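# Align the odd knob in each knob-box row

## Task

The knob box has rows of knobs (A1 to A4, B1 to B4, and so on), and in every row at least three knobs already point at one shared mark. Wherever a knob points at some other mark, rotate it until it points at the mark its row-mates share. Every knob that already agrees with its row must still be on its current mark when the job ends.

## Robot and tools

Robot: two arms, left_arm and right_arm, each a six-joint FANUC CRX-type arm ending in a parallel two-finger gripper that opens to 50 mm. Measured bases: left_arm at (-0.065, +0.448, 0) m, right_arm at (+0.003, -0.484, 0) m, both turned only slightly about z. A camera stand is fixed to the floor behind the arms.

Frame: all positions, orientations and offsets use the scene frame. Its origin is at table-top height halfway between the two nominal bases. +z points up, +x points away from the robots over the table, and left_arm is on the +y side. Arm names do not match image left and right. On each gripper the fingers point along its own +z and close along its own x. end_effector_position is the point between the pads; fingertips extend 17.5 mm past it. A housing block sticks out about 10 cm toward the gripper's -y side and rotates with it.

Row layout (used by execute_actions and move): 18 numbers, each between -1 and 1. Numbers 1-9 are for left_arm: dx, dy, dz, rx, ry, rz, gripper position, force_limit, speed. Numbers 10-18 repeat that order for right_arm. Both arms must always be filled in. dx to rz are offsets, not poses: they are measured from that arm's Hand target as it was when the action or move began, along scene axes, and 1.0 equals 0.6 m or 180 degrees. rx, ry, rz form a single rotation vector, turning about the Hand target's position. Sending the same offset twice moves twice as far. Six zeros asks the arm to go back to its current Hand target. The three gripper numbers are absolute settings, not offsets: position +1 fully open, about -0.65 pads meet, -1 close until stopped by an object; force_limit per pad about 20 N at -1, 102 N at 0, 185 N at +1; finger speed 20 mm/s at -1, 85 at 0, 150 at +1. force_limit and speed begin at +1. A 0 is a real setting, so to leave a gripper alone resend its last three numbers. New force_limit or speed only apply once position changes by at least 0.01.

execute_actions(actions, cameras): actions is a list of actions; each action is a table of up to 15 rows, one per 1/30 s step, and a short table repeats its final row to fill 15 steps. Every row in an action counts from the same start pose. An empty list returns state plus images. cameras: list of names, ["all"], or [] for none.

move(target, speed, blending, blocking, cameras): target is one 18-number row or a list of up to 15 rows; every row is an offset from the Hand targets at the move's start, not from the previous row. Paths are straight lines, all arms finishing together, capped at 10 s total. speed: top path speed in m/s, 0.002 to 1, default 0.25 (turns up to twice that in rad/s); one value or one per target. blend: corner rounding radius in m, one value or one per target; 0 (default) stops at each target. blocking=false returns after about 0.5 s while the move continues. Paths ignore obstacles and the other arm. The result adds a move: line giving the ending (done, off_target, moving, held, fault) and any limits (paced = pose was clipped, held = steps withheld). Done means at rest within 3 mm and 2 degrees; it does not say whether anything is touched.

wait(seconds 0 to 10, cameras): lets time run with the last commands held. stop(cameras): brakes a running move; fingers continue. zoom_image(camera, region): region [x0, y0, x1, y1] in pixels of that camera's newest image, at most 504 by 504. read_manual(section): only licence text. finished_scene(scene): ends the current scene, given its number; call nothing after it.

Cameras: cam_head_left, cam_head_right, cam_high, cam_low, cam_left_wrist, cam_right_wrist, all 896x504. Wrist images can lag slightly while the arm moves.

Results: per arm end_effector_position (m) and end_effector_quat_wxyz in the scene frame, possibly a few cm off; Hand target, the last commanded pose after clipping, from which the next offsets count; Tool commands; position_measured in counts, opening roughly (250 - counts) x 0.202 mm; object_status 0 moving, 1 blocked while opening, 2 blocked while closing (grip), 3 reached target or pads touching; Joint velocities, omitted or 'within noise' when still; Flange force along the gripper's axes, noisy, 'no reading' near singular poses; MOTOR HOT and OVER-TEMPERATURE FAULT warnings.

Controller behaviour: each step the command is clipped to 70 mm and 16 degrees from the measured pose, so the gripper may stop short of its Hand target; another command, even all zeros, re-requests it, or send the remaining distance. A clearance check holds commands that bring the arms too close (fingers excepted).

Avoid: pushing a target past a firm contact (arms are stiff); 150 N on any part or a joint torque over its limit (150 N m for the three big joints, 37.6 N m for the wrist joints) stops that arm for 10 s. Fast moves hit harder. Never grip or press the other arm's fingers or let the arms collide. Don't knock anything off the table or leave it there, don't drop parts or release moving ones, and don't strike fixed heavy items. Holding loads or straining at an unreachable pose heats motors.

Each tool is called after "Emit:" as name(argument=value, ...), one argument or row to a line, values as JSON.

## Session

Emit:
execute_actions(
  actions=[],
)

Scene clock: 0.00 s.
left_arm: end_effector_position=(+0.1790, -0.1054, +0.1641) position_measured=3 object_status=3 end_effector_quat_wxyz=(+0.142, +0.535, +0.596, -0.582) | right_arm: end_effector_position=(+0.1883, -0.6763, +0.1324) position_measured=3 object_status=3 end_effector_quat_wxyz=(-0.124, +0.753, +0.563, +0.318)
Joint positions: left_arm=[-0.595 0.394 -0.662 1.549 -1.253 -0.432] | right_arm=[-1.03 -0.049 -0.411 -0.595 -1.589 0.884]
Joint velocities: within noise
Flange force (N): no reading
Hand target: left_arm +0.1790, -0.1054, +0.1641; +0.142, +0.535, +0.596, -0.582 | right_arm +0.1883, -0.6763, +0.1324; -0.124, +0.753, +0.563, +0.318
Tool commands: left_gripper/position=+1.0 left_gripper/force_limit=+1.0 left_gripper/speed=+1.0 right_gripper/position=+1.0 right_gripper/force_limit=+1.0 right_gripper/speed=+1.0
camera_calibration:
cam_left_wrist: T_world_to_cam=[[-0.392141, 0.470076, -0.79073, 0.260626], [0.90506, 0.0433537, -0.423068, -0.0659949], [-0.164593, -0.881561, -0.442448, 0.142938], [0, 0, 0, 1]] pos_world=[0.185458, 0.00635582, 0.241407]
cam_right_wrist: T_world_to_cam=[[0.160337, 0.766586, 0.621802, 0.41345], [0.772142, -0.489837, 0.404791, -0.505321], [0.614889, 0.415216, -0.670453, 0.384309], [0, 0, 0, 1]] pos_world=[0.0875815, -0.724042, 0.205126]

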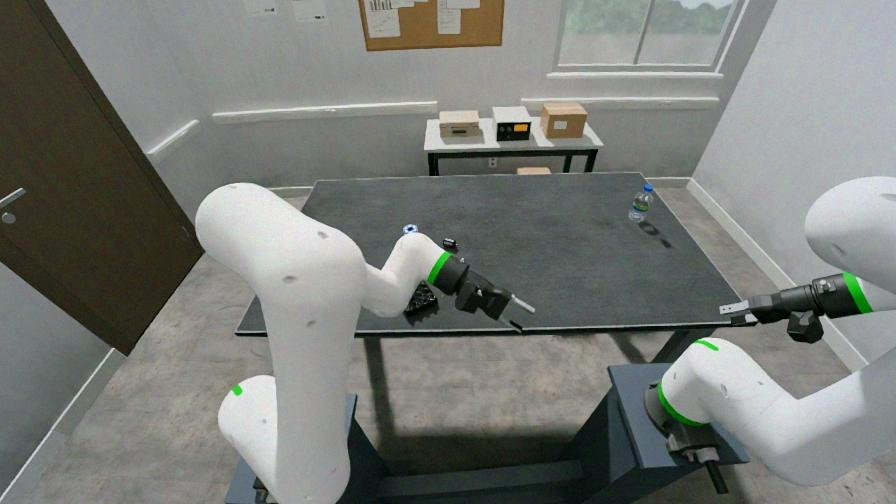

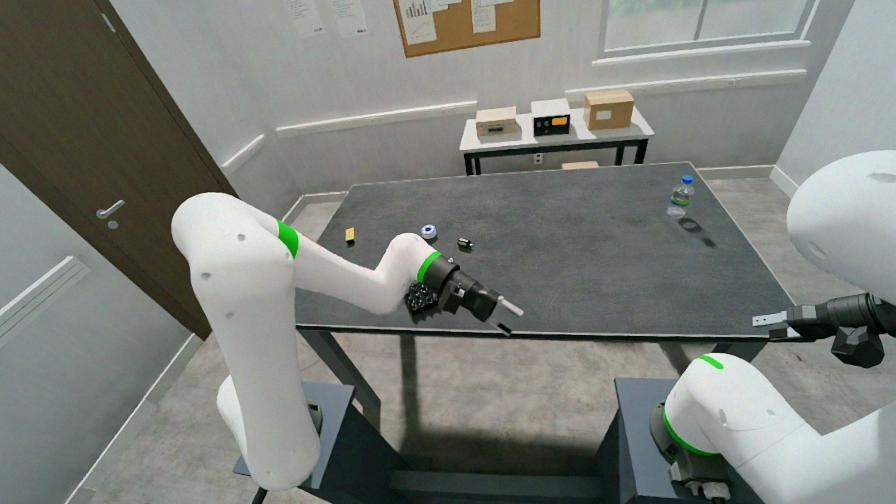

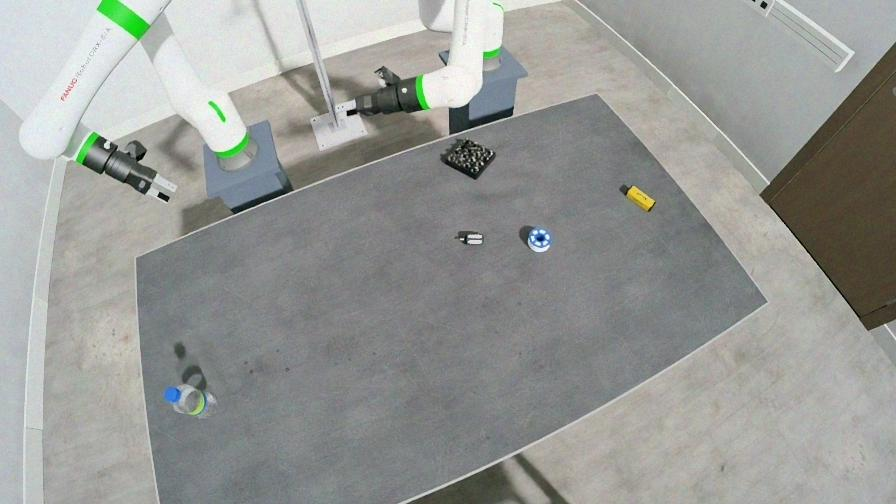

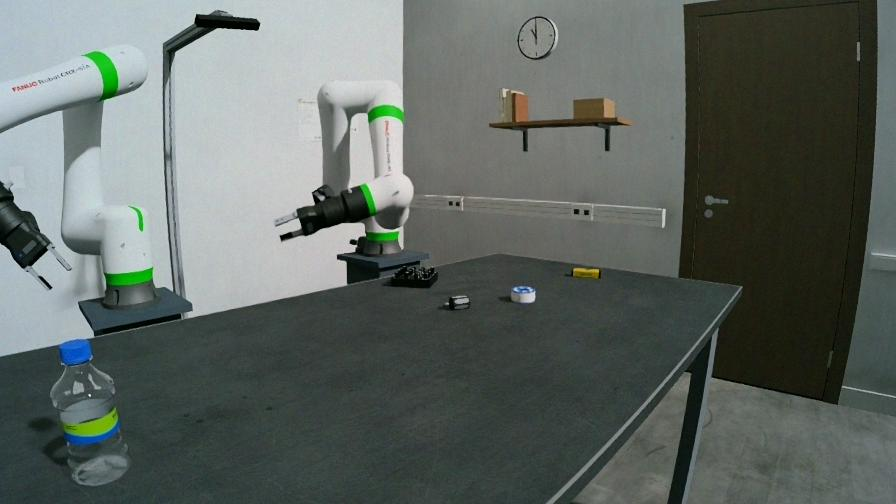

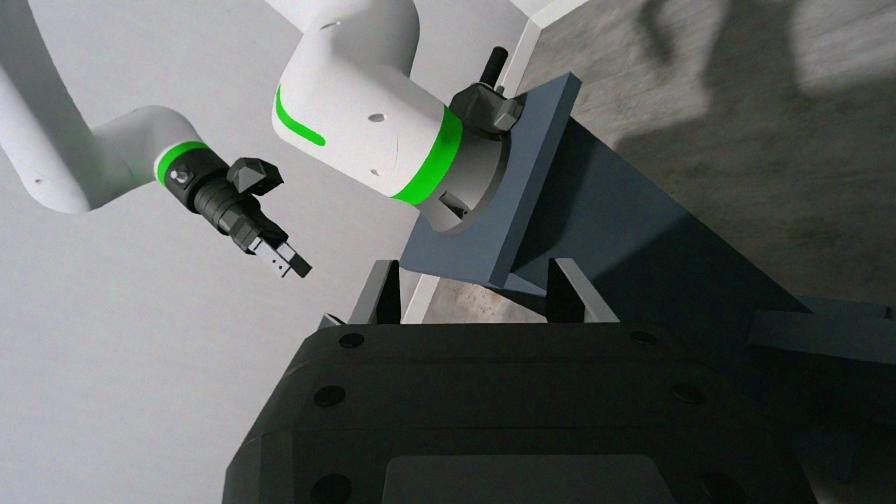

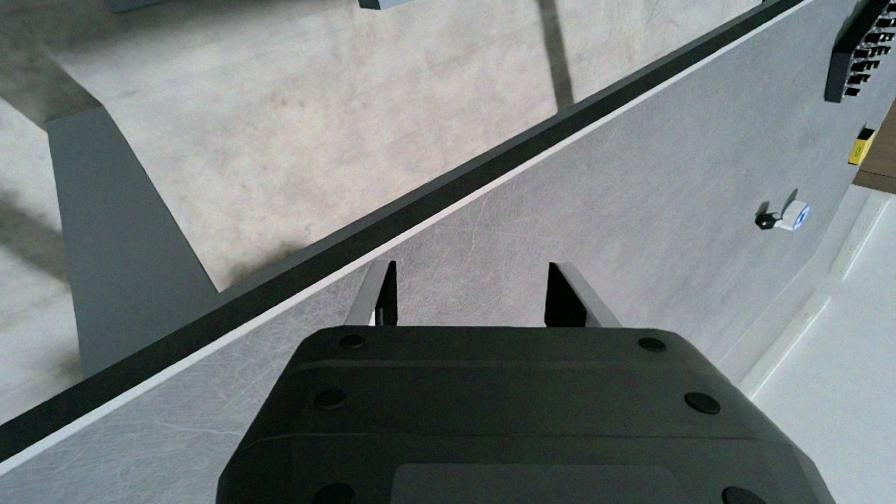

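Emit:
zoom_image(
  camera="cam_high",
  region=[430, 125, 510, 190],
)

Emit:
zoom_image(
  camera="cam_head_right",
  region=[395, 270, 455, 325],
)

Scaled by 6.300 from the camera's 896x504 image, which has a finer 1280x720 frame.

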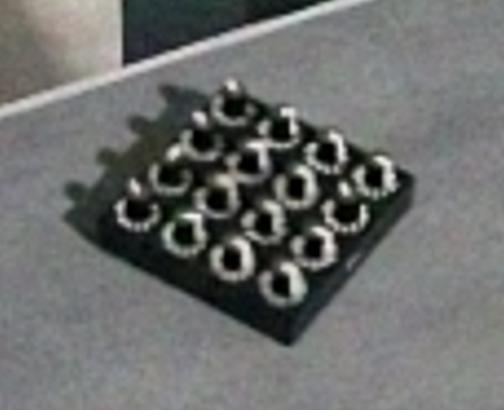

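Scaled by 8.400 from the camera's 896x504 image, which has a finer 1280x720 frame.

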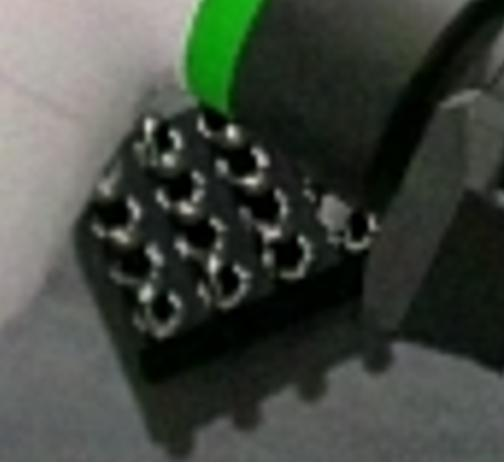

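Emit:
move(
  target=[
    [0.2,0.2,0.2,0.361,-0.193,0,1,-0.9,0,0,0,0,0,0,0,1,1,1],
    [0.40,0.437,0.1,0.361,-0.193,0,1,-0.9,0,0,0,0,0,0,0,1,1,1],
  ],
  blend=0.05,
  cameras=["cam_left_wrist","cam_high"],
)

Scene clock: 17.50 s.
left_arm: end_effector_position=(+0.4190, +0.1568, +0.2241) position_measured=3 object_status=3 end_effector_quat_wxyz=(-0.001, +0.667, +0.745, +0.001) | right_arm: end_effector_position=(+0.1883, -0.6763, +0.1324) position_measured=3 object_status=3 end_effector_quat_wxyz=(-0.124, +0.753, +0.563, +0.318)
Joint positions: left_arm=[-0.272 0.302 0.215 -0.002 -1.484 0.421] | right_arm=[-1.03 -0.049 -0.411 -0.595 -1.589 0.884]
Flange force (N): left_arm=[-2.4 3.4 -1.2] | right_arm=[1.1 2.7 -2.1]
Hand target: left_arm +0.4190, +0.1568, +0.2241; -0.001, +0.667, +0.745, +0.001 | right_arm +0.1883, -0.6763, +0.1324; -0.124, +0.753, +0.563, +0.318
Off the commanded pose: left_arm 0.000 m, 0 deg | right_arm 0.000 m, 0 deg.
move: done
camera_calibration:
cam_left_wrist: T_world_to_cam=[[-0.11217, 0.993688, -0.00171263, -0.0973326], [0.93885, 0.106544, 0.327429, -0.461441], [0.325545, 0.0351197, -0.944874, 0.203571], [0, 0, 0, 1]] pos_world=[0.356035, 0.138733, 0.343271]
Images, in order (width x height): cam_high 896x504, cam_left_wrist 896x504.

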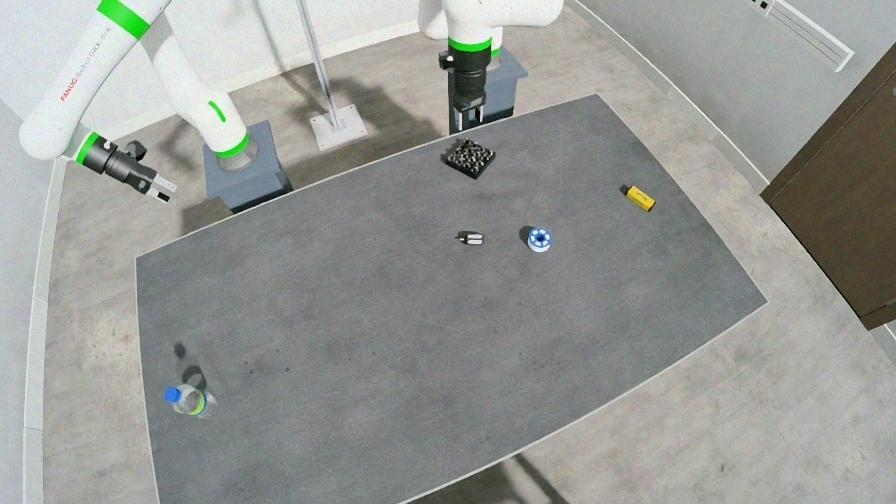

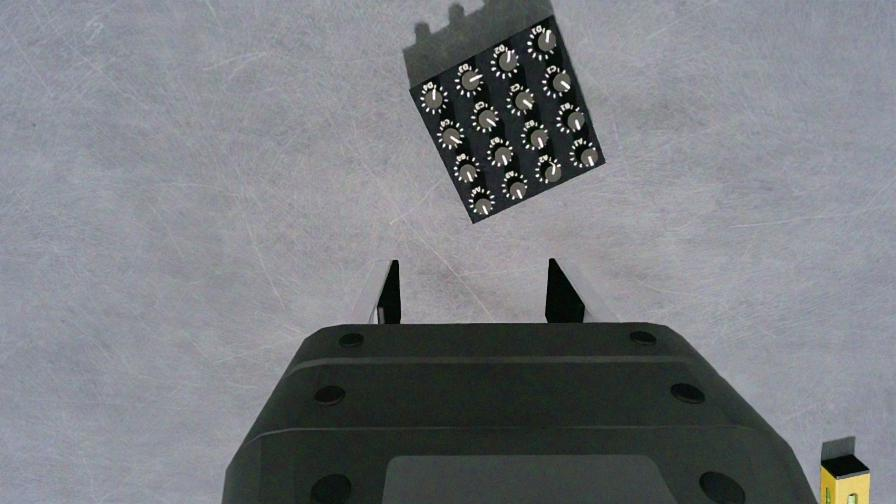

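Emit:
zoom_image(
  camera="cam_left_wrist",
  region=[395, 5, 615, 115],
)

Emit:
zoom_image(
  camera="cam_left_wrist",
  region=[395, 110, 615, 220],
)

Emit:
zoom_image(
  camera="cam_left_wrist",
  region=[395, 5, 615, 235],
)

Scaled by 2.291 from the camera's 896x504 image, which has a finer 1280x720 frame.

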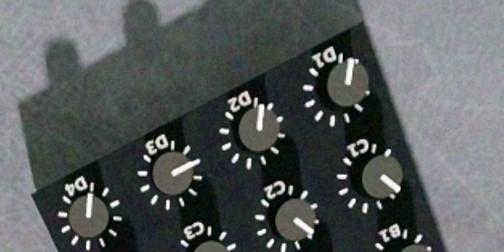

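Scaled by 2.291 from the camera's 896x504 image, which has a finer 1280x720 frame.

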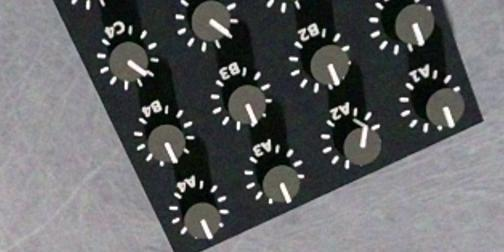

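Scaled by 2.191 from the camera's 896x504 image, which has a finer 1280x720 frame.

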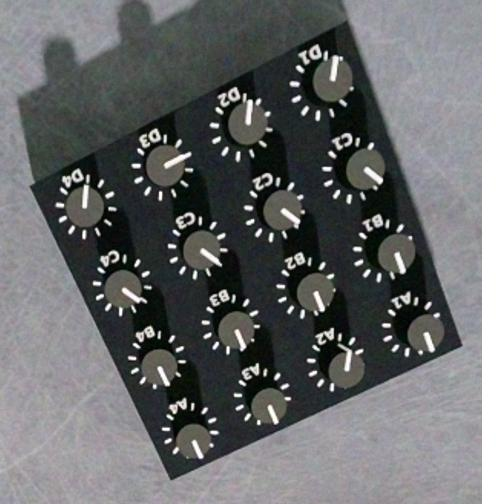

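Emit:
move(
  target=[-0.0383,0.1033,-0.207,0,0,0.1386,-0.09,-0.9,0,0,0,0,0,0,0,1,1,1],
  cameras=["cam_left_wrist","cam_head_right","cam_high"],
)

Emit:
zoom_image(
  camera="cam_left_wrist",
  region=[280, 60, 680, 330],
)

Emit:
zoom_image(
  camera="cam_high",
  region=[430, 100, 530, 190],
)

Scene clock: 41.00 s.
left_arm: end_effector_position=(+0.3961, +0.2188, +0.0999) position_measured=166 object_status=3 end_effector_quat_wxyz=(-0.001, +0.491, +0.871, +0.001) | right_arm: end_effector_position=(+0.1883, -0.6763, +0.1324) position_measured=3 object_status=3 end_effector_quat_wxyz=(-0.124, +0.753, +0.563, +0.318)
Joint positions: left_arm=[-0.168 0.254 -0.146 -0.002 -1.172 0.754] | right_arm=[-1.03 -0.049 -0.411 -0.595 -1.589 0.884]
Flange force (N): left_arm=[-2.7 3.9 -0.4] | right_arm=[1.8 2.6 -2.8]
Hand target: left_arm +0.3961, +0.2188, +0.0999; -0.001, +0.491, +0.871, +0.001 | right_arm +0.1883, -0.6763, +0.1324; -0.124, +0.753, +0.563, +0.318
Off the commanded pose: left_arm 0.000 m, 0 deg | right_arm 0.000 m, 0 deg.
move: done
camera_calibration:
cam_left_wrist: T_world_to_cam=[[-0.520807, 0.853673, -0.00178818, 0.0307548], [0.80631, 0.492598, 0.327431, -0.437786], [0.2804, 0.169086, -0.944873, 0.0801925], [0, 0, 0, 1]] pos_world=[0.346522, 0.175838, 0.219171]
Images, in order (width x height): cam_head_right 896x504, cam_high 896x504, cam_left_wrist 896x504.

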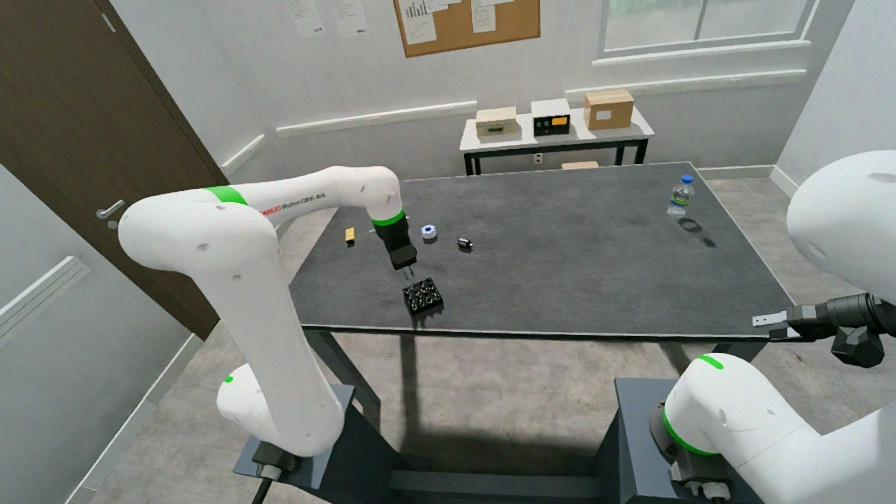

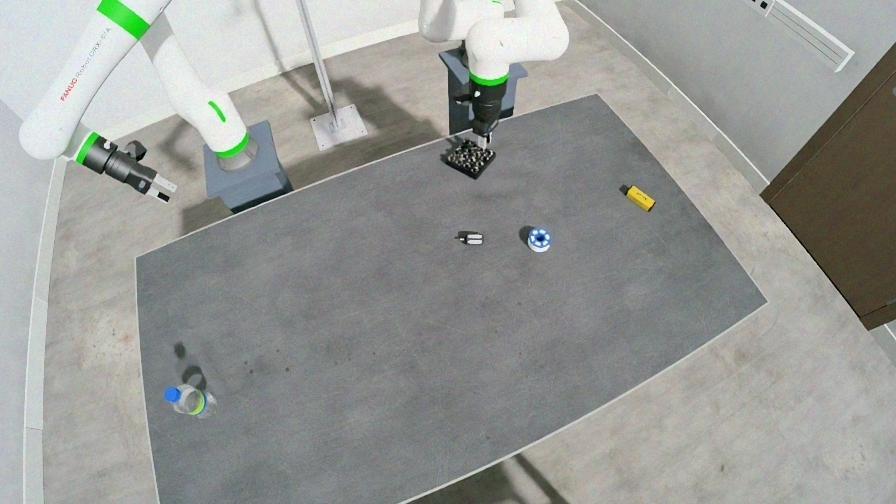

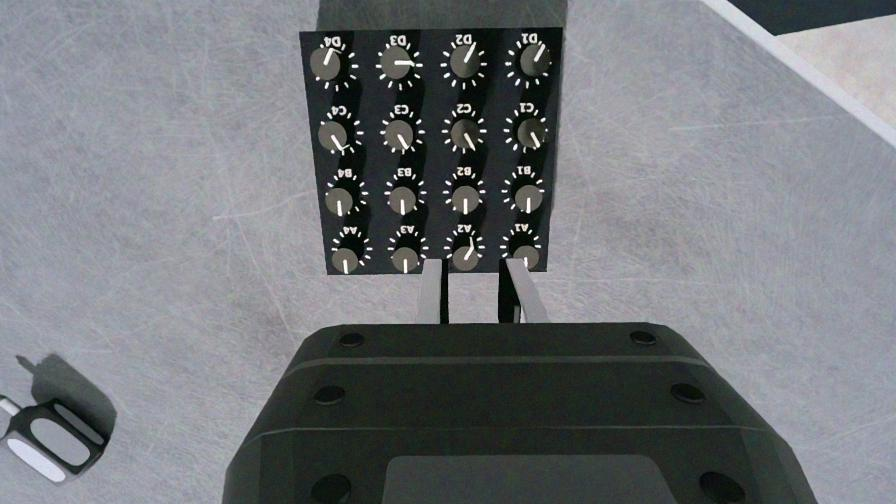

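Scaled by 1.260 from the camera's 896x504 image, which has a finer 1280x720 frame.

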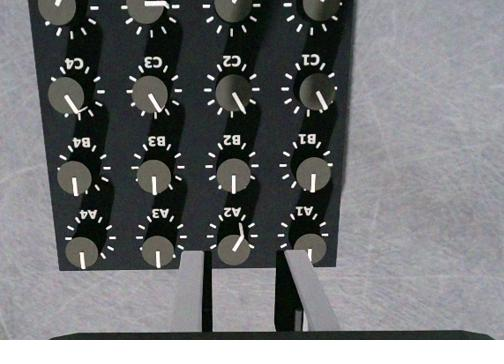

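Scaled by 5.040 from the camera's 896x504 image, which has a finer 1280x720 frame.

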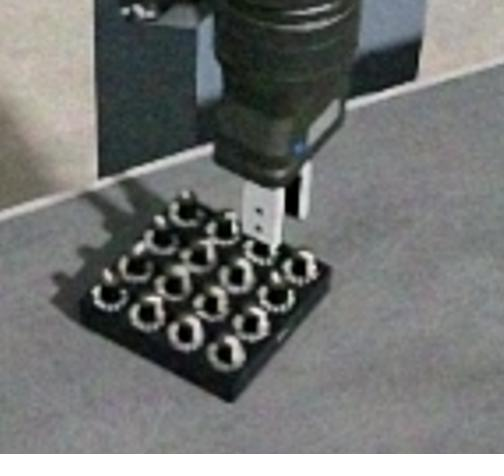

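Emit:
move(
  target=[0.0082,0.0028,-0.05,0,0,0,-0.09,-0.9,0,0,0,0,0,0,0,1,1,1],
  cameras=["cam_left_wrist","cam_low","cam_high"],
)

Emit:
zoom_image(
  camera="cam_left_wrist",
  region=[350, 200, 600, 340],
)

Emit:
zoom_image(
  camera="cam_low",
  region=[370, 230, 450, 295],
)

Emit:
zoom_image(
  camera="cam_high",
  region=[430, 100, 530, 190],
)

Scene clock: 53.40 s.
left_arm: end_effector_position=(+0.4010, +0.2204, +0.0699) position_measured=166 object_status=3 end_effector_quat_wxyz=(-0.001, +0.491, +0.871, +0.000) | right_arm: end_effector_position=(+0.1883, -0.6763, +0.1324) position_measured=3 object_status=3 end_effector_quat_wxyz=(-0.124, +0.753, +0.563, +0.318)
Joint positions: left_arm=[-0.163 0.294 -0.172 -0.002 -1.107 0.748] | right_arm=[-1.03 -0.049 -0.411 -0.595 -1.589 0.884]
Flange force (N): left_arm=[-0.9 2.5 0.1] | right_arm=[0.7 2.8 -2.3]
Hand target: left_arm +0.4010, +0.2204, +0.0699; -0.001, +0.491, +0.871, +0.001 | right_arm +0.1883, -0.6763, +0.1324; -0.124, +0.753, +0.563, +0.318
Off the commanded pose: left_arm 0.000 m, 0 deg | right_arm 0.000 m, 0 deg.
move: done
camera_calibration:
cam_left_wrist: T_world_to_cam=[[-0.520917, 0.853605, -0.00183344, 0.0319469], [0.806248, 0.49272, 0.327399, -0.432696], [0.280373, 0.16907, -0.944884, 0.0502165], [0, 0, 0, 1]] pos_world=[0.351423, 0.177438, 0.189172]
Images, in order (width x height): cam_high 896x504, cam_low 896x504, cam_left_wrist 896x504.

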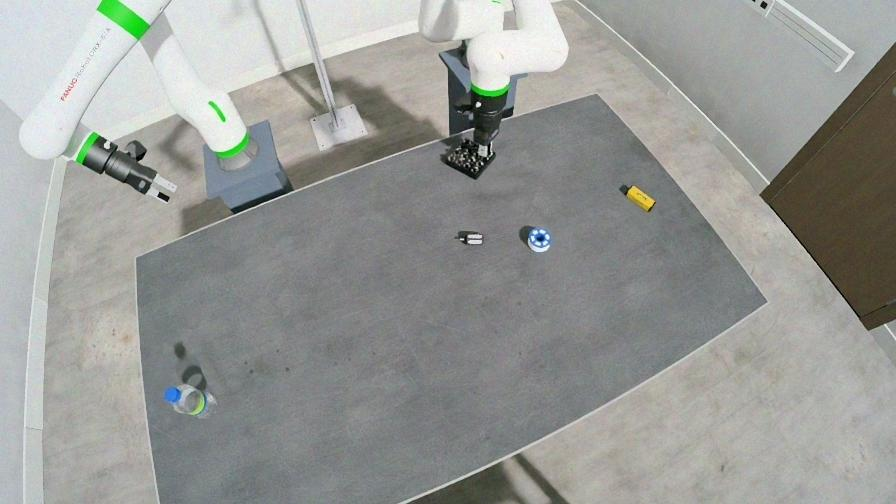

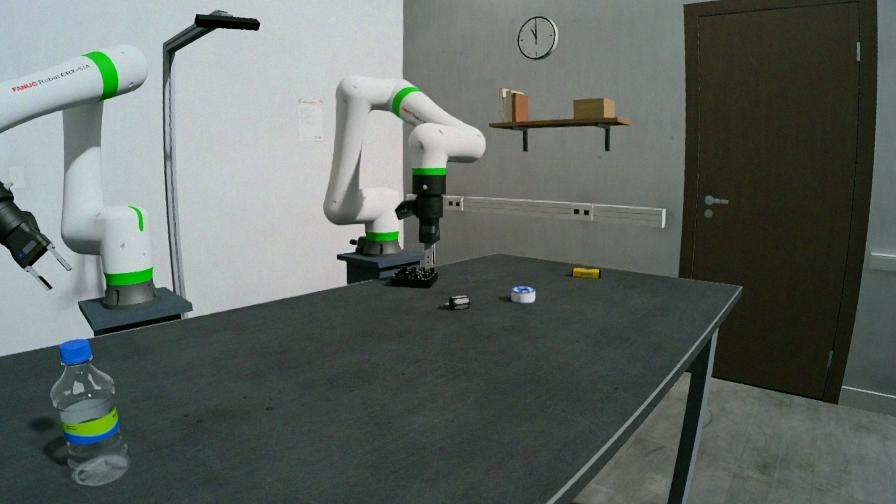

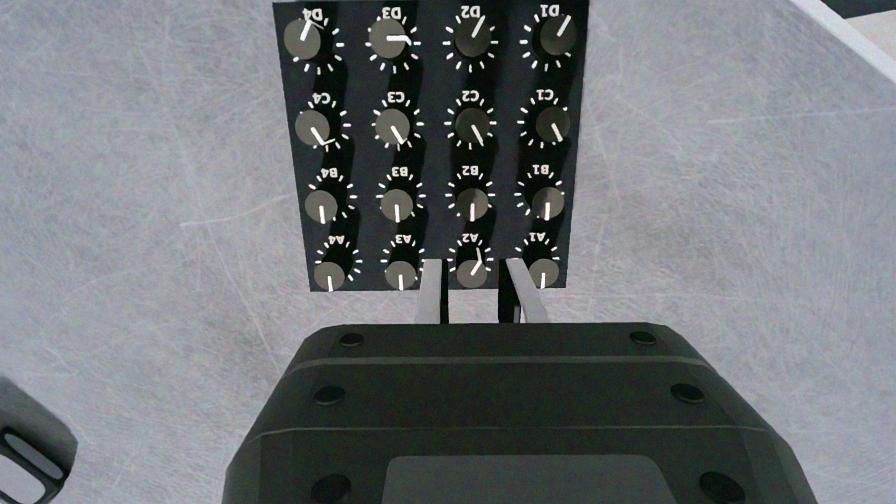

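Scaled by 2.016 from the camera's 896x504 image, which has a finer 1280x720 frame.

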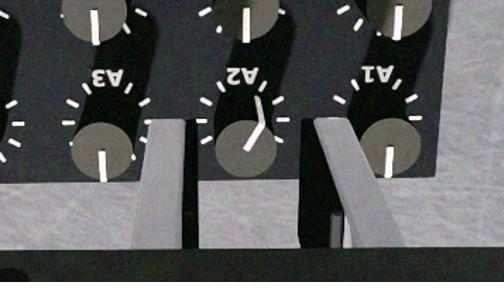

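Scaled by 6.300 from the camera's 896x504 image, which has a finer 1280x720 frame.

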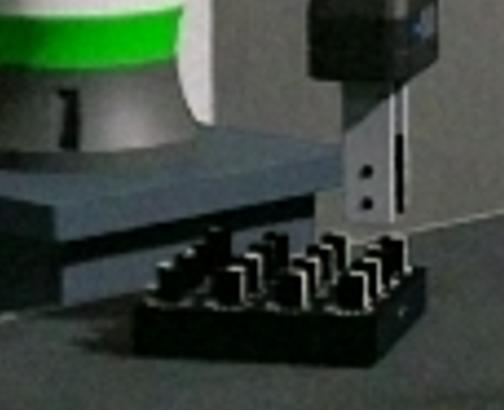

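Scaled by 5.040 from the camera's 896x504 image, which has a finer 1280x720 frame.

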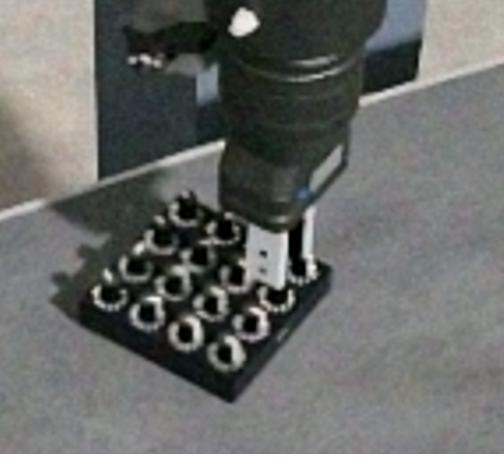

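Emit:
move(
  target=[
    [-0.001,-0.0007,-0.037,0,0,0,-0.09,-0.9,0,0,0,0,0,0,0,1,1,1],
    [-0.001,-0.0007,-0.037,0,0,0,-1,-1,-1,0,0,0,0,0,0,1,1,1],
  ],
  speed=0.05,
  cameras=["cam_left_wrist","cam_low","cam_high"],
)

Emit:
zoom_image(
  camera="cam_left_wrist",
  region=[350, 200, 600, 340],
)

Emit:
zoom_image(
  camera="cam_low",
  region=[370, 230, 450, 295],
)

Scene clock: 64.60 s.
left_arm: end_effector_position=(+0.4004, +0.2200, +0.0477) position_measured=198 object_status=0 end_effector_quat_wxyz=(-0.001, +0.491, +0.871, +0.001) | right_arm: end_effector_position=(+0.1883, -0.6763, +0.1324) position_measured=3 object_status=3 end_effector_quat_wxyz=(-0.124, +0.753, +0.563, +0.318)
Joint positions: left_arm=[-0.164 0.319 -0.197 -0.002 -1.056 0.75] | right_arm=[-1.03 -0.049 -0.411 -0.595 -1.589 0.884]
Flange force (N): left_arm=[-0.1 3.3 -0.2] | right_arm=[1.6 3.0 -2.3]
Hand target: left_arm +0.4004, +0.2200, +0.0477; -0.001, +0.491, +0.871, +0.001 | right_arm +0.1883, -0.6763, +0.1324; -0.124, +0.753, +0.563, +0.318
Off the commanded pose: left_arm 0.000 m, 0 deg | right_arm 0.000 m, 0 deg.
move: done
camera_calibration:
cam_left_wrist: T_world_to_cam=[[-0.520846, 0.853649, -0.0016586, 0.0317874], [0.806319, 0.492604, 0.327401, -0.424767], [0.280303, 0.169188, -0.944884, 0.0293674], [0, 0, 0, 1]] pos_world=[0.350823, 0.177138, 0.166871]
Images, in order (width x height): cam_high 896x504, cam_low 896x504, cam_left_wrist 896x504.

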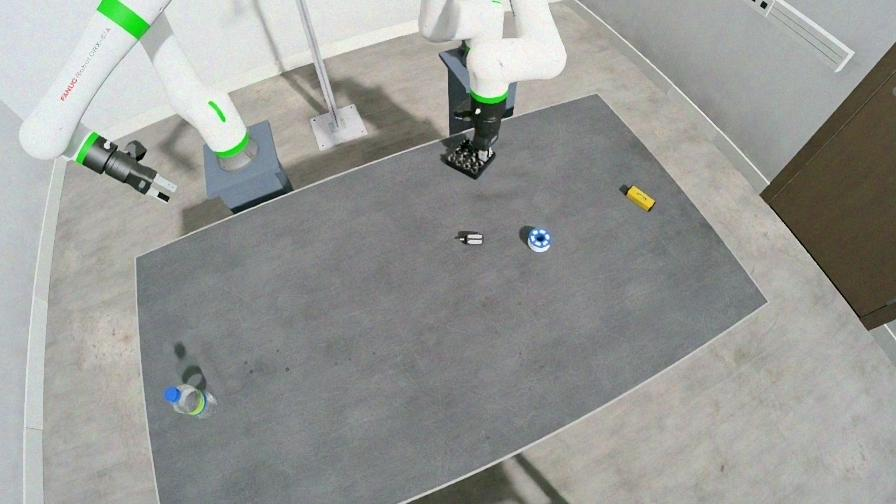

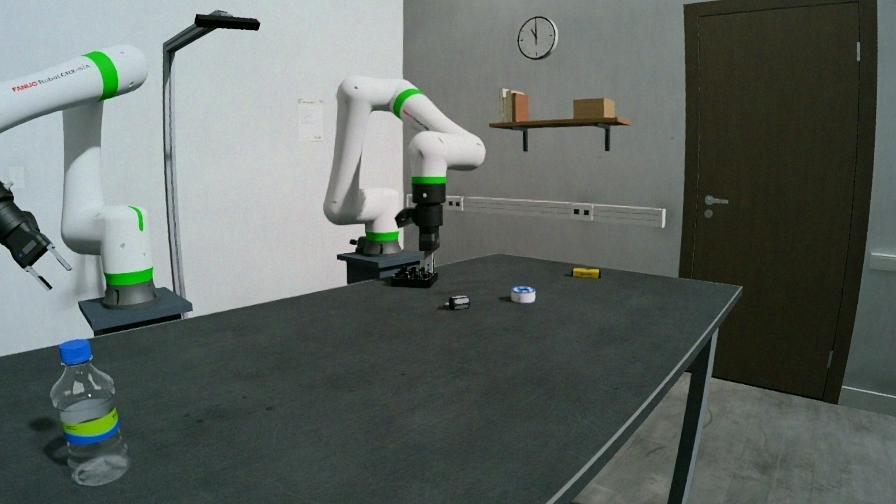

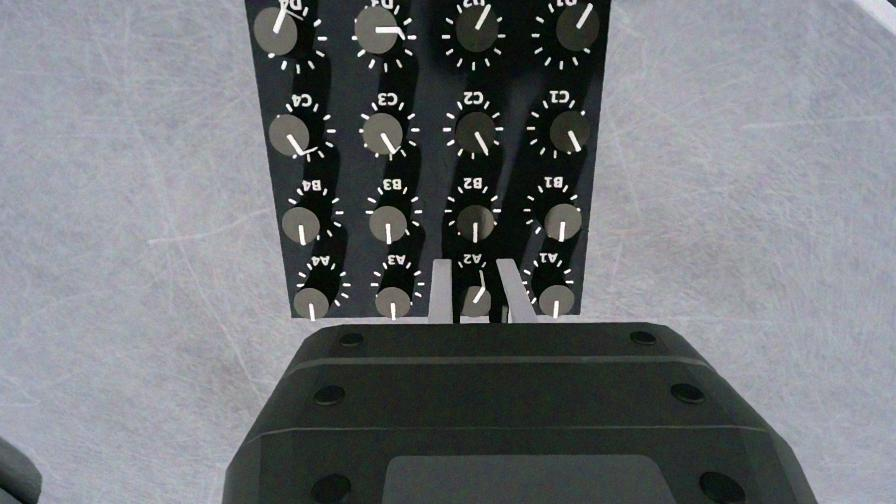

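Scaled by 2.016 from the camera's 896x504 image, which has a finer 1280x720 frame.

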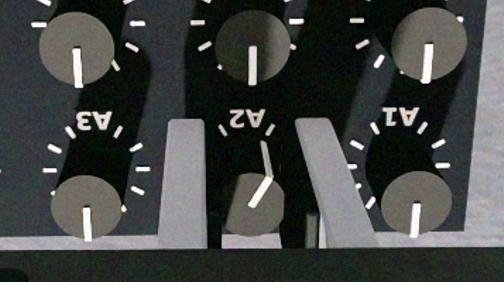

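Scaled by 6.300 from the camera's 896x504 image, which has a finer 1280x720 frame.

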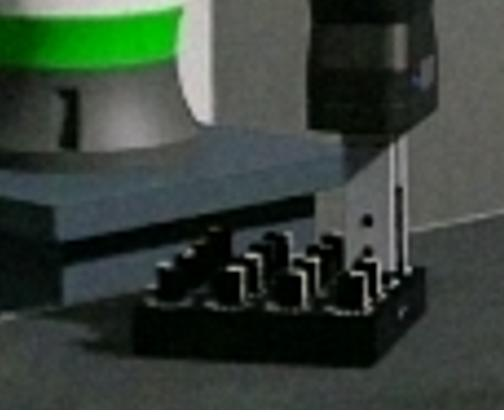

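Emit:
wait(
  seconds=0.3,
  cameras=["cam_left_wrist"],
)

Emit:
zoom_image(
  camera="cam_left_wrist",
  region=[350, 200, 600, 340],
)

Scene clock: 66.90 s.
left_arm: end_effector_position=(+0.4004, +0.2200, +0.0477) position_measured=198 object_status=2 end_effector_quat_wxyz=(-0.001, +0.491, +0.871, +0.001) | right_arm: end_effector_position=(+0.1883, -0.6763, +0.1324) position_measured=3 object_status=3 end_effector_quat_wxyz=(-0.124, +0.753, +0.563, +0.318)
Joint positions: left_arm=[-0.164 0.319 -0.197 -0.002 -1.056 0.75] | right_arm=[-1.03 -0.049 -0.411 -0.595 -1.589 0.884]
Flange force (N): left_arm=[0.3 3.4 -0.5] | right_arm=[1.1 3.2 -2.1]
Hand target: left_arm +0.4004, +0.2200, +0.0477; -0.001, +0.491, +0.871, +0.001 | right_arm +0.1883, -0.6763, +0.1324; -0.124, +0.753, +0.563, +0.318
Tool commands: left_gripper/position=-1.0 left_gripper/force_limit=-1.0 left_gripper/speed=-1.0 right_gripper/position=+1.0 right_gripper/force_limit=+1.0 right_gripper/speed=+1.0
Off the commanded pose: left_arm 0.000 m, 0 deg | right_arm 0.000 m, 0 deg.
wait: 0.30 s; at rest from the start
camera_calibration:
cam_left_wrist: T_world_to_cam=[[-0.520891, 0.853622, -0.00176773, 0.0319117], [0.806288, 0.492685, 0.327355, -0.424714], [0.280308, 0.169091, -0.9449, 0.029403], [0, 0, 0, 1]] pos_world=[0.350823, 0.177038, 0.166872]
Images, in order (width x height): cam_left_wrist 896x504.

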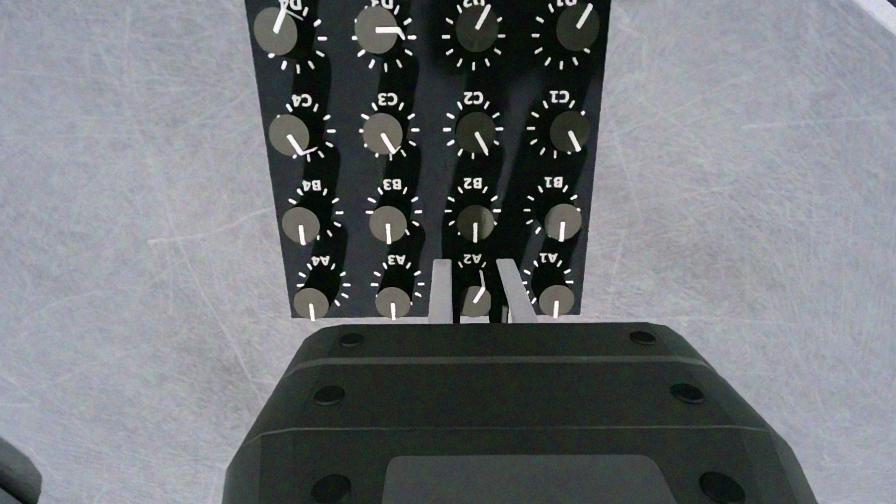

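Scaled by 2.016 from the camera's 896x504 image, which has a finer 1280x720 frame.

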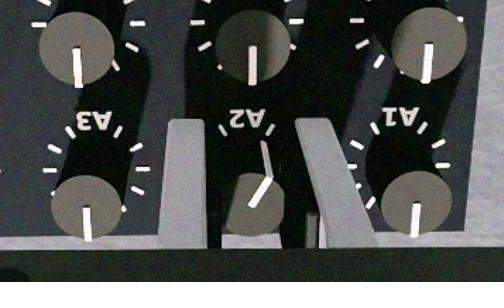

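Emit:
move(
  target=[0,0,0,0,0,-0.8333,-1,-1,-1,0,0,0,0,0,0,1,1,1],
  speed=0.3,
  cameras=["cam_left_wrist"],
)

Emit:
zoom_image(
  camera="cam_left_wrist",
  region=[350, 200, 600, 340],
)

Scene clock: 74.80 s.
left_arm: end_effector_position=(+0.4004, +0.2200, +0.0477) position_measured=198 object_status=2 end_effector_quat_wxyz=(+0.000, +0.969, -0.248, +0.001) | right_arm: end_effector_position=(+0.1883, -0.6763, +0.1324) position_measured=3 object_status=3 end_effector_quat_wxyz=(-0.124, +0.753, +0.563, +0.318)
Joint positions: left_arm=[-0.163 0.316 -0.201 0.001 -1.052 -1.871] | right_arm=[-1.03 -0.049 -0.411 -0.595 -1.589 0.884]
Flange force (N): left_arm=[6.1 -2.4 0.2] | right_arm=[1.3 3.1 -2.9]
Hand target: left_arm +0.4004, +0.2200, +0.0477; +0.000, +0.969, -0.248, +0.001 | right_arm +0.1883, -0.6763, +0.1324; -0.124, +0.753, +0.563, +0.318
Off the commanded pose: left_arm 0.000 m, 0 deg | right_arm 0.000 m, 0 deg.
move: done
camera_calibration:
cam_left_wrist: T_world_to_cam=[[0.877972, -0.478709, -0.00172868, -0.235044], [-0.451832, -0.829861, 0.32738, 0.369951], [-0.158154, -0.28665, -0.944891, 0.305212], [0, 0, 0, 1]] pos_world=[0.421788, 0.281979, 0.166871]
Images, in order (width x height): cam_left_wrist 896x504.

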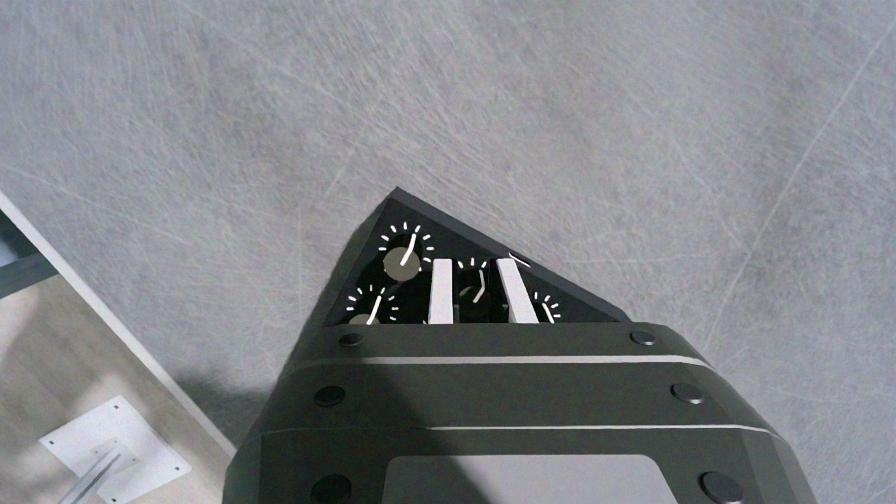

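Scaled by 2.016 from the camera's 896x504 image, which has a finer 1280x720 frame.

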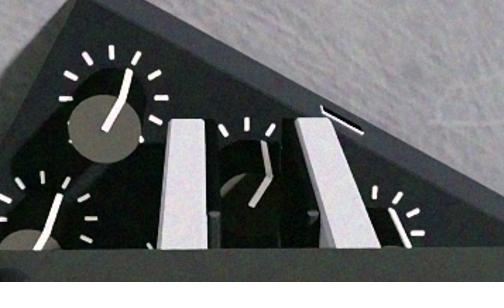

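Emit:
move(
  target=[
    [0,0,0,0,0,0,-0.12,-1,-1,0,0,0,0,0,0,1,1,1],
    [0,0,0.055,0,0,0,-0.12,-1,-1,0,0,0,0,0,0,1,1,1],
    [-0.0917,-0.1088,0.055,0,0,0.8333,-0.12,-1,-1,0,0,0,0,0,0,1,1,1],
  ],
  speed=[0.1,0.1,0.3],
  cameras=["cam_left_wrist"],
)

Emit:
zoom_image(
  camera="cam_left_wrist",
  region=[350, 200, 600, 340],
)

Scene clock: 85.50 s.
left_arm: end_effector_position=(+0.3454, +0.1547, +0.0807) position_measured=171 object_status=3 end_effector_quat_wxyz=(-0.001, +0.491, +0.871, +0.001) | right_arm: end_effector_position=(+0.1883, -0.6763, +0.1324) position_measured=3 object_status=3 end_effector_quat_wxyz=(-0.124, +0.753, +0.563, +0.318)
Joint positions: left_arm=[-0.322 0.249 -0.201 -0.001 -1.122 0.907] | right_arm=[-1.03 -0.049 -0.411 -0.595 -1.589 0.884]
Flange force (N): left_arm=[-1.6 2.3 0.3] | right_arm=[1.1 2.4 -2.0]
Hand target: left_arm +0.3454, +0.1547, +0.0807; -0.001, +0.491, +0.871, +0.001 | right_arm +0.1883, -0.6763, +0.1324; -0.124, +0.753, +0.563, +0.318
Off the commanded pose: left_arm 0.000 m, 0 deg | right_arm 0.000 m, 0 deg.
move: done
camera_calibration:
cam_left_wrist: T_world_to_cam=[[-0.520876, 0.85363, -0.00181641, 0.0589817], [0.806275, 0.492677, 0.327399, -0.359085], [0.280373, 0.16907, -0.944884, 0.0871009], [0, 0, 0, 1]] pos_world=[0.295823, 0.111838, 0.199972]
Images, in order (width x height): cam_left_wrist 896x504.

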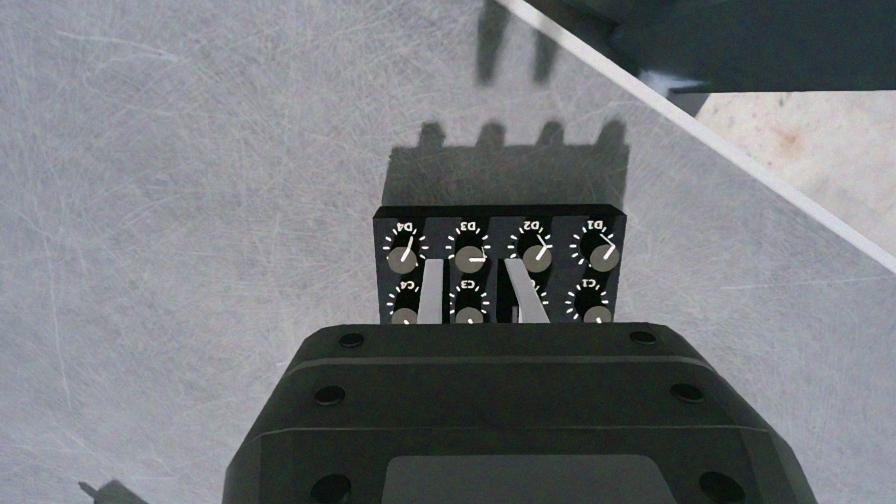

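Scaled by 2.016 from the camera's 896x504 image, which has a finer 1280x720 frame.

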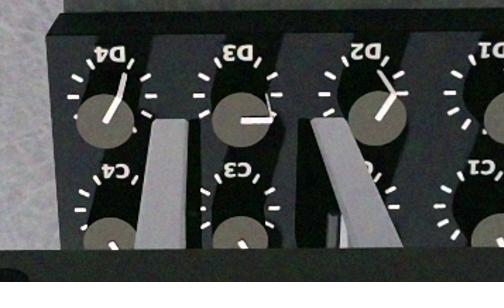

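Emit:
move(
  target=[
    [-0.004,-0.0025,-0.02,0,0,0,-0.11,-1,-1,0,0,0,0,0,0,1,1,1],
    [-0.004,-0.0025,-0.055,0,0,0,-0.11,-1,-1,0,0,0,0,0,0,1,1,1],
    [-0.004,-0.0025,-0.055,0,0,0,-1,-1,-1,0,0,0,0,0,0,1,1,1],
  ],
  speed=0.05,
)

Emit:
wait(
  seconds=0.3,
  cameras=["cam_left_wrist"],
)

Emit:
zoom_image(
  camera="cam_left_wrist",
  region=[350, 200, 600, 340],
)

Scene clock: 92.23 s.
left_arm: end_effector_position=(+0.3430, +0.1533, +0.0477) position_measured=198 object_status=0 end_effector_quat_wxyz=(-0.001, +0.491, +0.871, +0.001) | right_arm: end_effector_position=(+0.1883, -0.6763, +0.1324) position_measured=3 object_status=3 end_effector_quat_wxyz=(-0.124, +0.753, +0.563, +0.318)
Joint positions: left_arm=[-0.326 0.285 -0.241 -0.001 -1.046 0.912] | right_arm=[-1.03 -0.049 -0.411 -0.595 -1.589 0.884]
Flange force (N): left_arm=[-3.2 2.3 0.4] | right_arm=[1.9 2.2 -1.9]
Hand target: left_arm +0.3430, +0.1532, +0.0477; -0.001, +0.491, +0.871, +0.001 | right_arm +0.1883, -0.6763, +0.1324; -0.124, +0.753, +0.563, +0.318
Off the commanded pose: left_arm 0.000 m, 0 deg | right_arm 0.000 m, 0 deg.
move: done

Scene clock: 92.53 s.
left_arm: end_effector_position=(+0.3430, +0.1533, +0.0477) position_measured=198 object_status=2 end_effector_quat_wxyz=(-0.001, +0.491, +0.871, +0.001) | right_arm: end_effector_position=(+0.1883, -0.6763, +0.1324) position_measured=3 object_status=3 end_effector_quat_wxyz=(-0.124, +0.753, +0.563, +0.318)
Joint positions: left_arm=[-0.326 0.285 -0.241 -0.001 -1.046 0.912] | right_arm=[-1.03 -0.049 -0.411 -0.595 -1.589 0.884]
Flange force (N): left_arm=[-3.0 2.3 0.1] | right_arm=[0.9 2.9 -2.1]
Hand target: left_arm +0.3430, +0.1532, +0.0477; -0.001, +0.491, +0.871, +0.001 | right_arm +0.1883, -0.6763, +0.1324; -0.124, +0.753, +0.563, +0.318
Tool commands: left_gripper/position=-1.0 left_gripper/force_limit=-1.0 left_gripper/speed=-1.0 right_gripper/position=+1.0 right_gripper/force_limit=+1.0 right_gripper/speed=+1.0
Off the commanded pose: left_arm 0.000 m, 0 deg | right_arm 0.000 m, 0 deg.
wait: 0.30 s; at rest by 0.17 s
camera_calibration:
cam_left_wrist: T_world_to_cam=[[-0.520831, 0.853658, -0.00170769, 0.0589175], [0.806296, 0.49259, 0.327477, -0.345583], [0.280395, 0.169184, -0.944857, 0.0567277], [0, 0, 0, 1]] pos_world=[0.293422, 0.110338, 0.166871]
Images, in order (width x height): cam_left_wrist 896x504.

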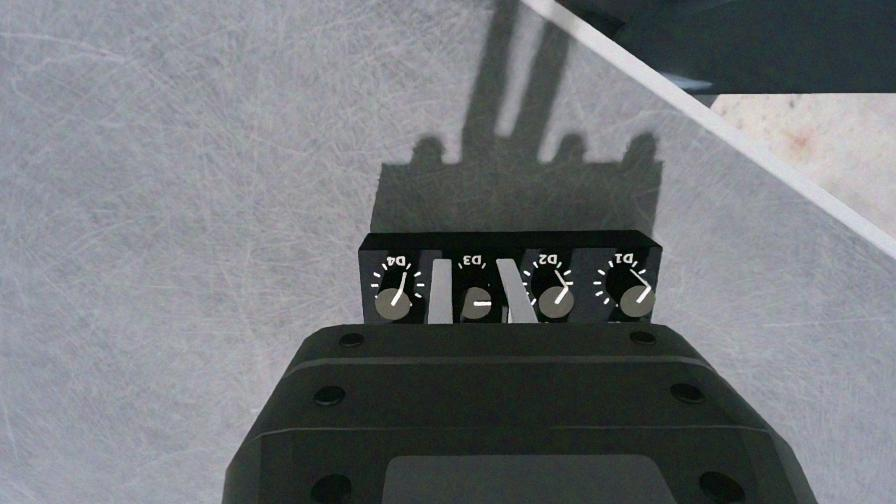

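Scaled by 2.016 from the camera's 896x504 image, which has a finer 1280x720 frame.

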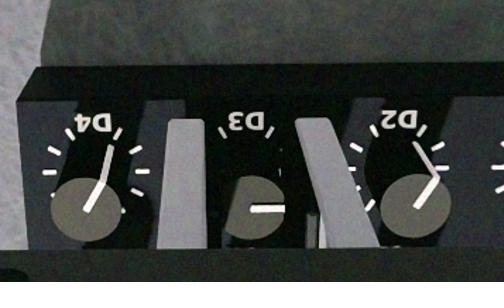

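Emit:
move(
  target=[
    [0,0,0,0,0,0.3333,-1,-1,-1,0,0,0,0,0,0,1,1,1],
    [0,0,0,0,0,0.3333,-0.12,-1,-1,0,0,0,0,0,0,1,1,1],
    [0,0,0.055,0,0,0.3333,-0.12,-1,-1,0,0,0,0,0,0,1,1,1],
    [0.185,0.11,0.24,0,0,0,-0.12,-1,-1,0,0,0,0,0,0,1,1,1],
  ],
  speed=[0.3,0.1,0.1,0.3],
  cameras=["cam_left_wrist"],
)

Emit:
zoom_image(
  camera="cam_left_wrist",
  region=[350, 0, 600, 250],
)

Scene clock: 102.10 s.
left_arm: end_effector_position=(+0.4540, +0.2193, +0.1917) position_measured=171 object_status=3 end_effector_quat_wxyz=(-0.001, +0.491, +0.871, +0.001) | right_arm: end_effector_position=(+0.1883, -0.6763, +0.1324) position_measured=3 object_status=3 end_effector_quat_wxyz=(-0.124, +0.753, +0.563, +0.318)
Joint positions: left_arm=[-0.146 0.318 0.159 -0.002 -1.413 0.731] | right_arm=[-1.03 -0.049 -0.411 -0.595 -1.589 0.884]
Flange force (N): left_arm=[-2.6 3.5 -0.6] | right_arm=[1.4 2.5 -2.2]
Hand target: left_arm +0.4540, +0.2192, +0.1917; -0.001, +0.491, +0.871, +0.001 | right_arm +0.1883, -0.6763, +0.1324; -0.124, +0.753, +0.563, +0.318
Off the commanded pose: left_arm 0.000 m, 0 deg | right_arm 0.000 m, 0 deg.
move: done
camera_calibration:
cam_left_wrist: T_world_to_cam=[[-0.520846, 0.853649, -0.0016586, 0.0606265], [0.806319, 0.492604, 0.327401, -0.514738], [0.280303, 0.169188, -0.944884, 0.150542], [0, 0, 0, 1]] pos_world=[0.404423, 0.176338, 0.310871]
Images, in order (width x height): cam_left_wrist 896x504.

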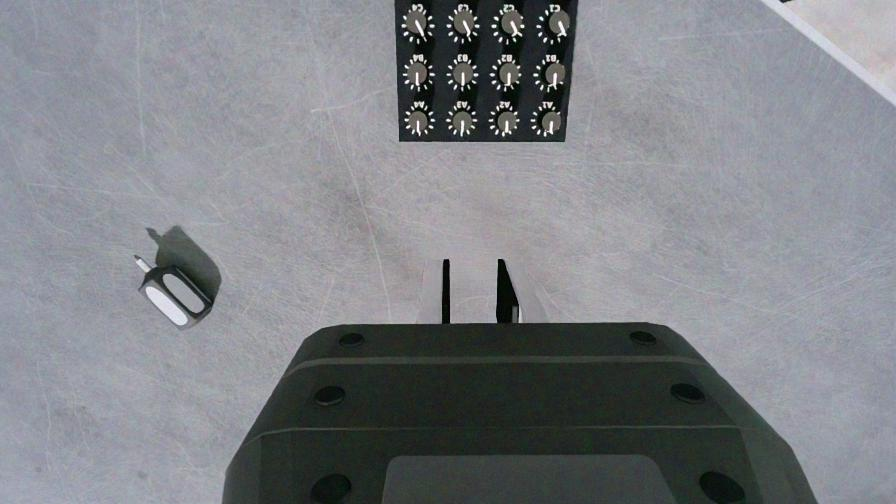

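Scaled by 2.016 from the camera's 896x504 image, which has a finer 1280x720 frame.

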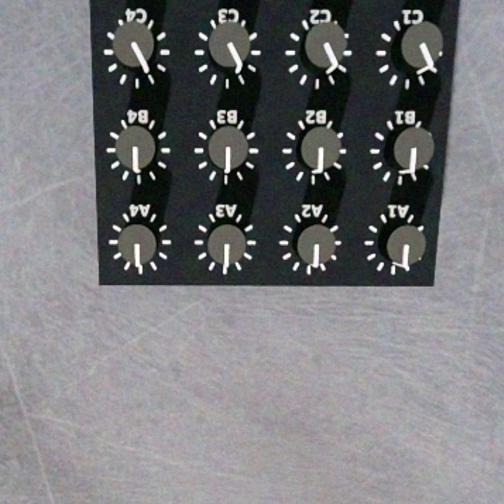

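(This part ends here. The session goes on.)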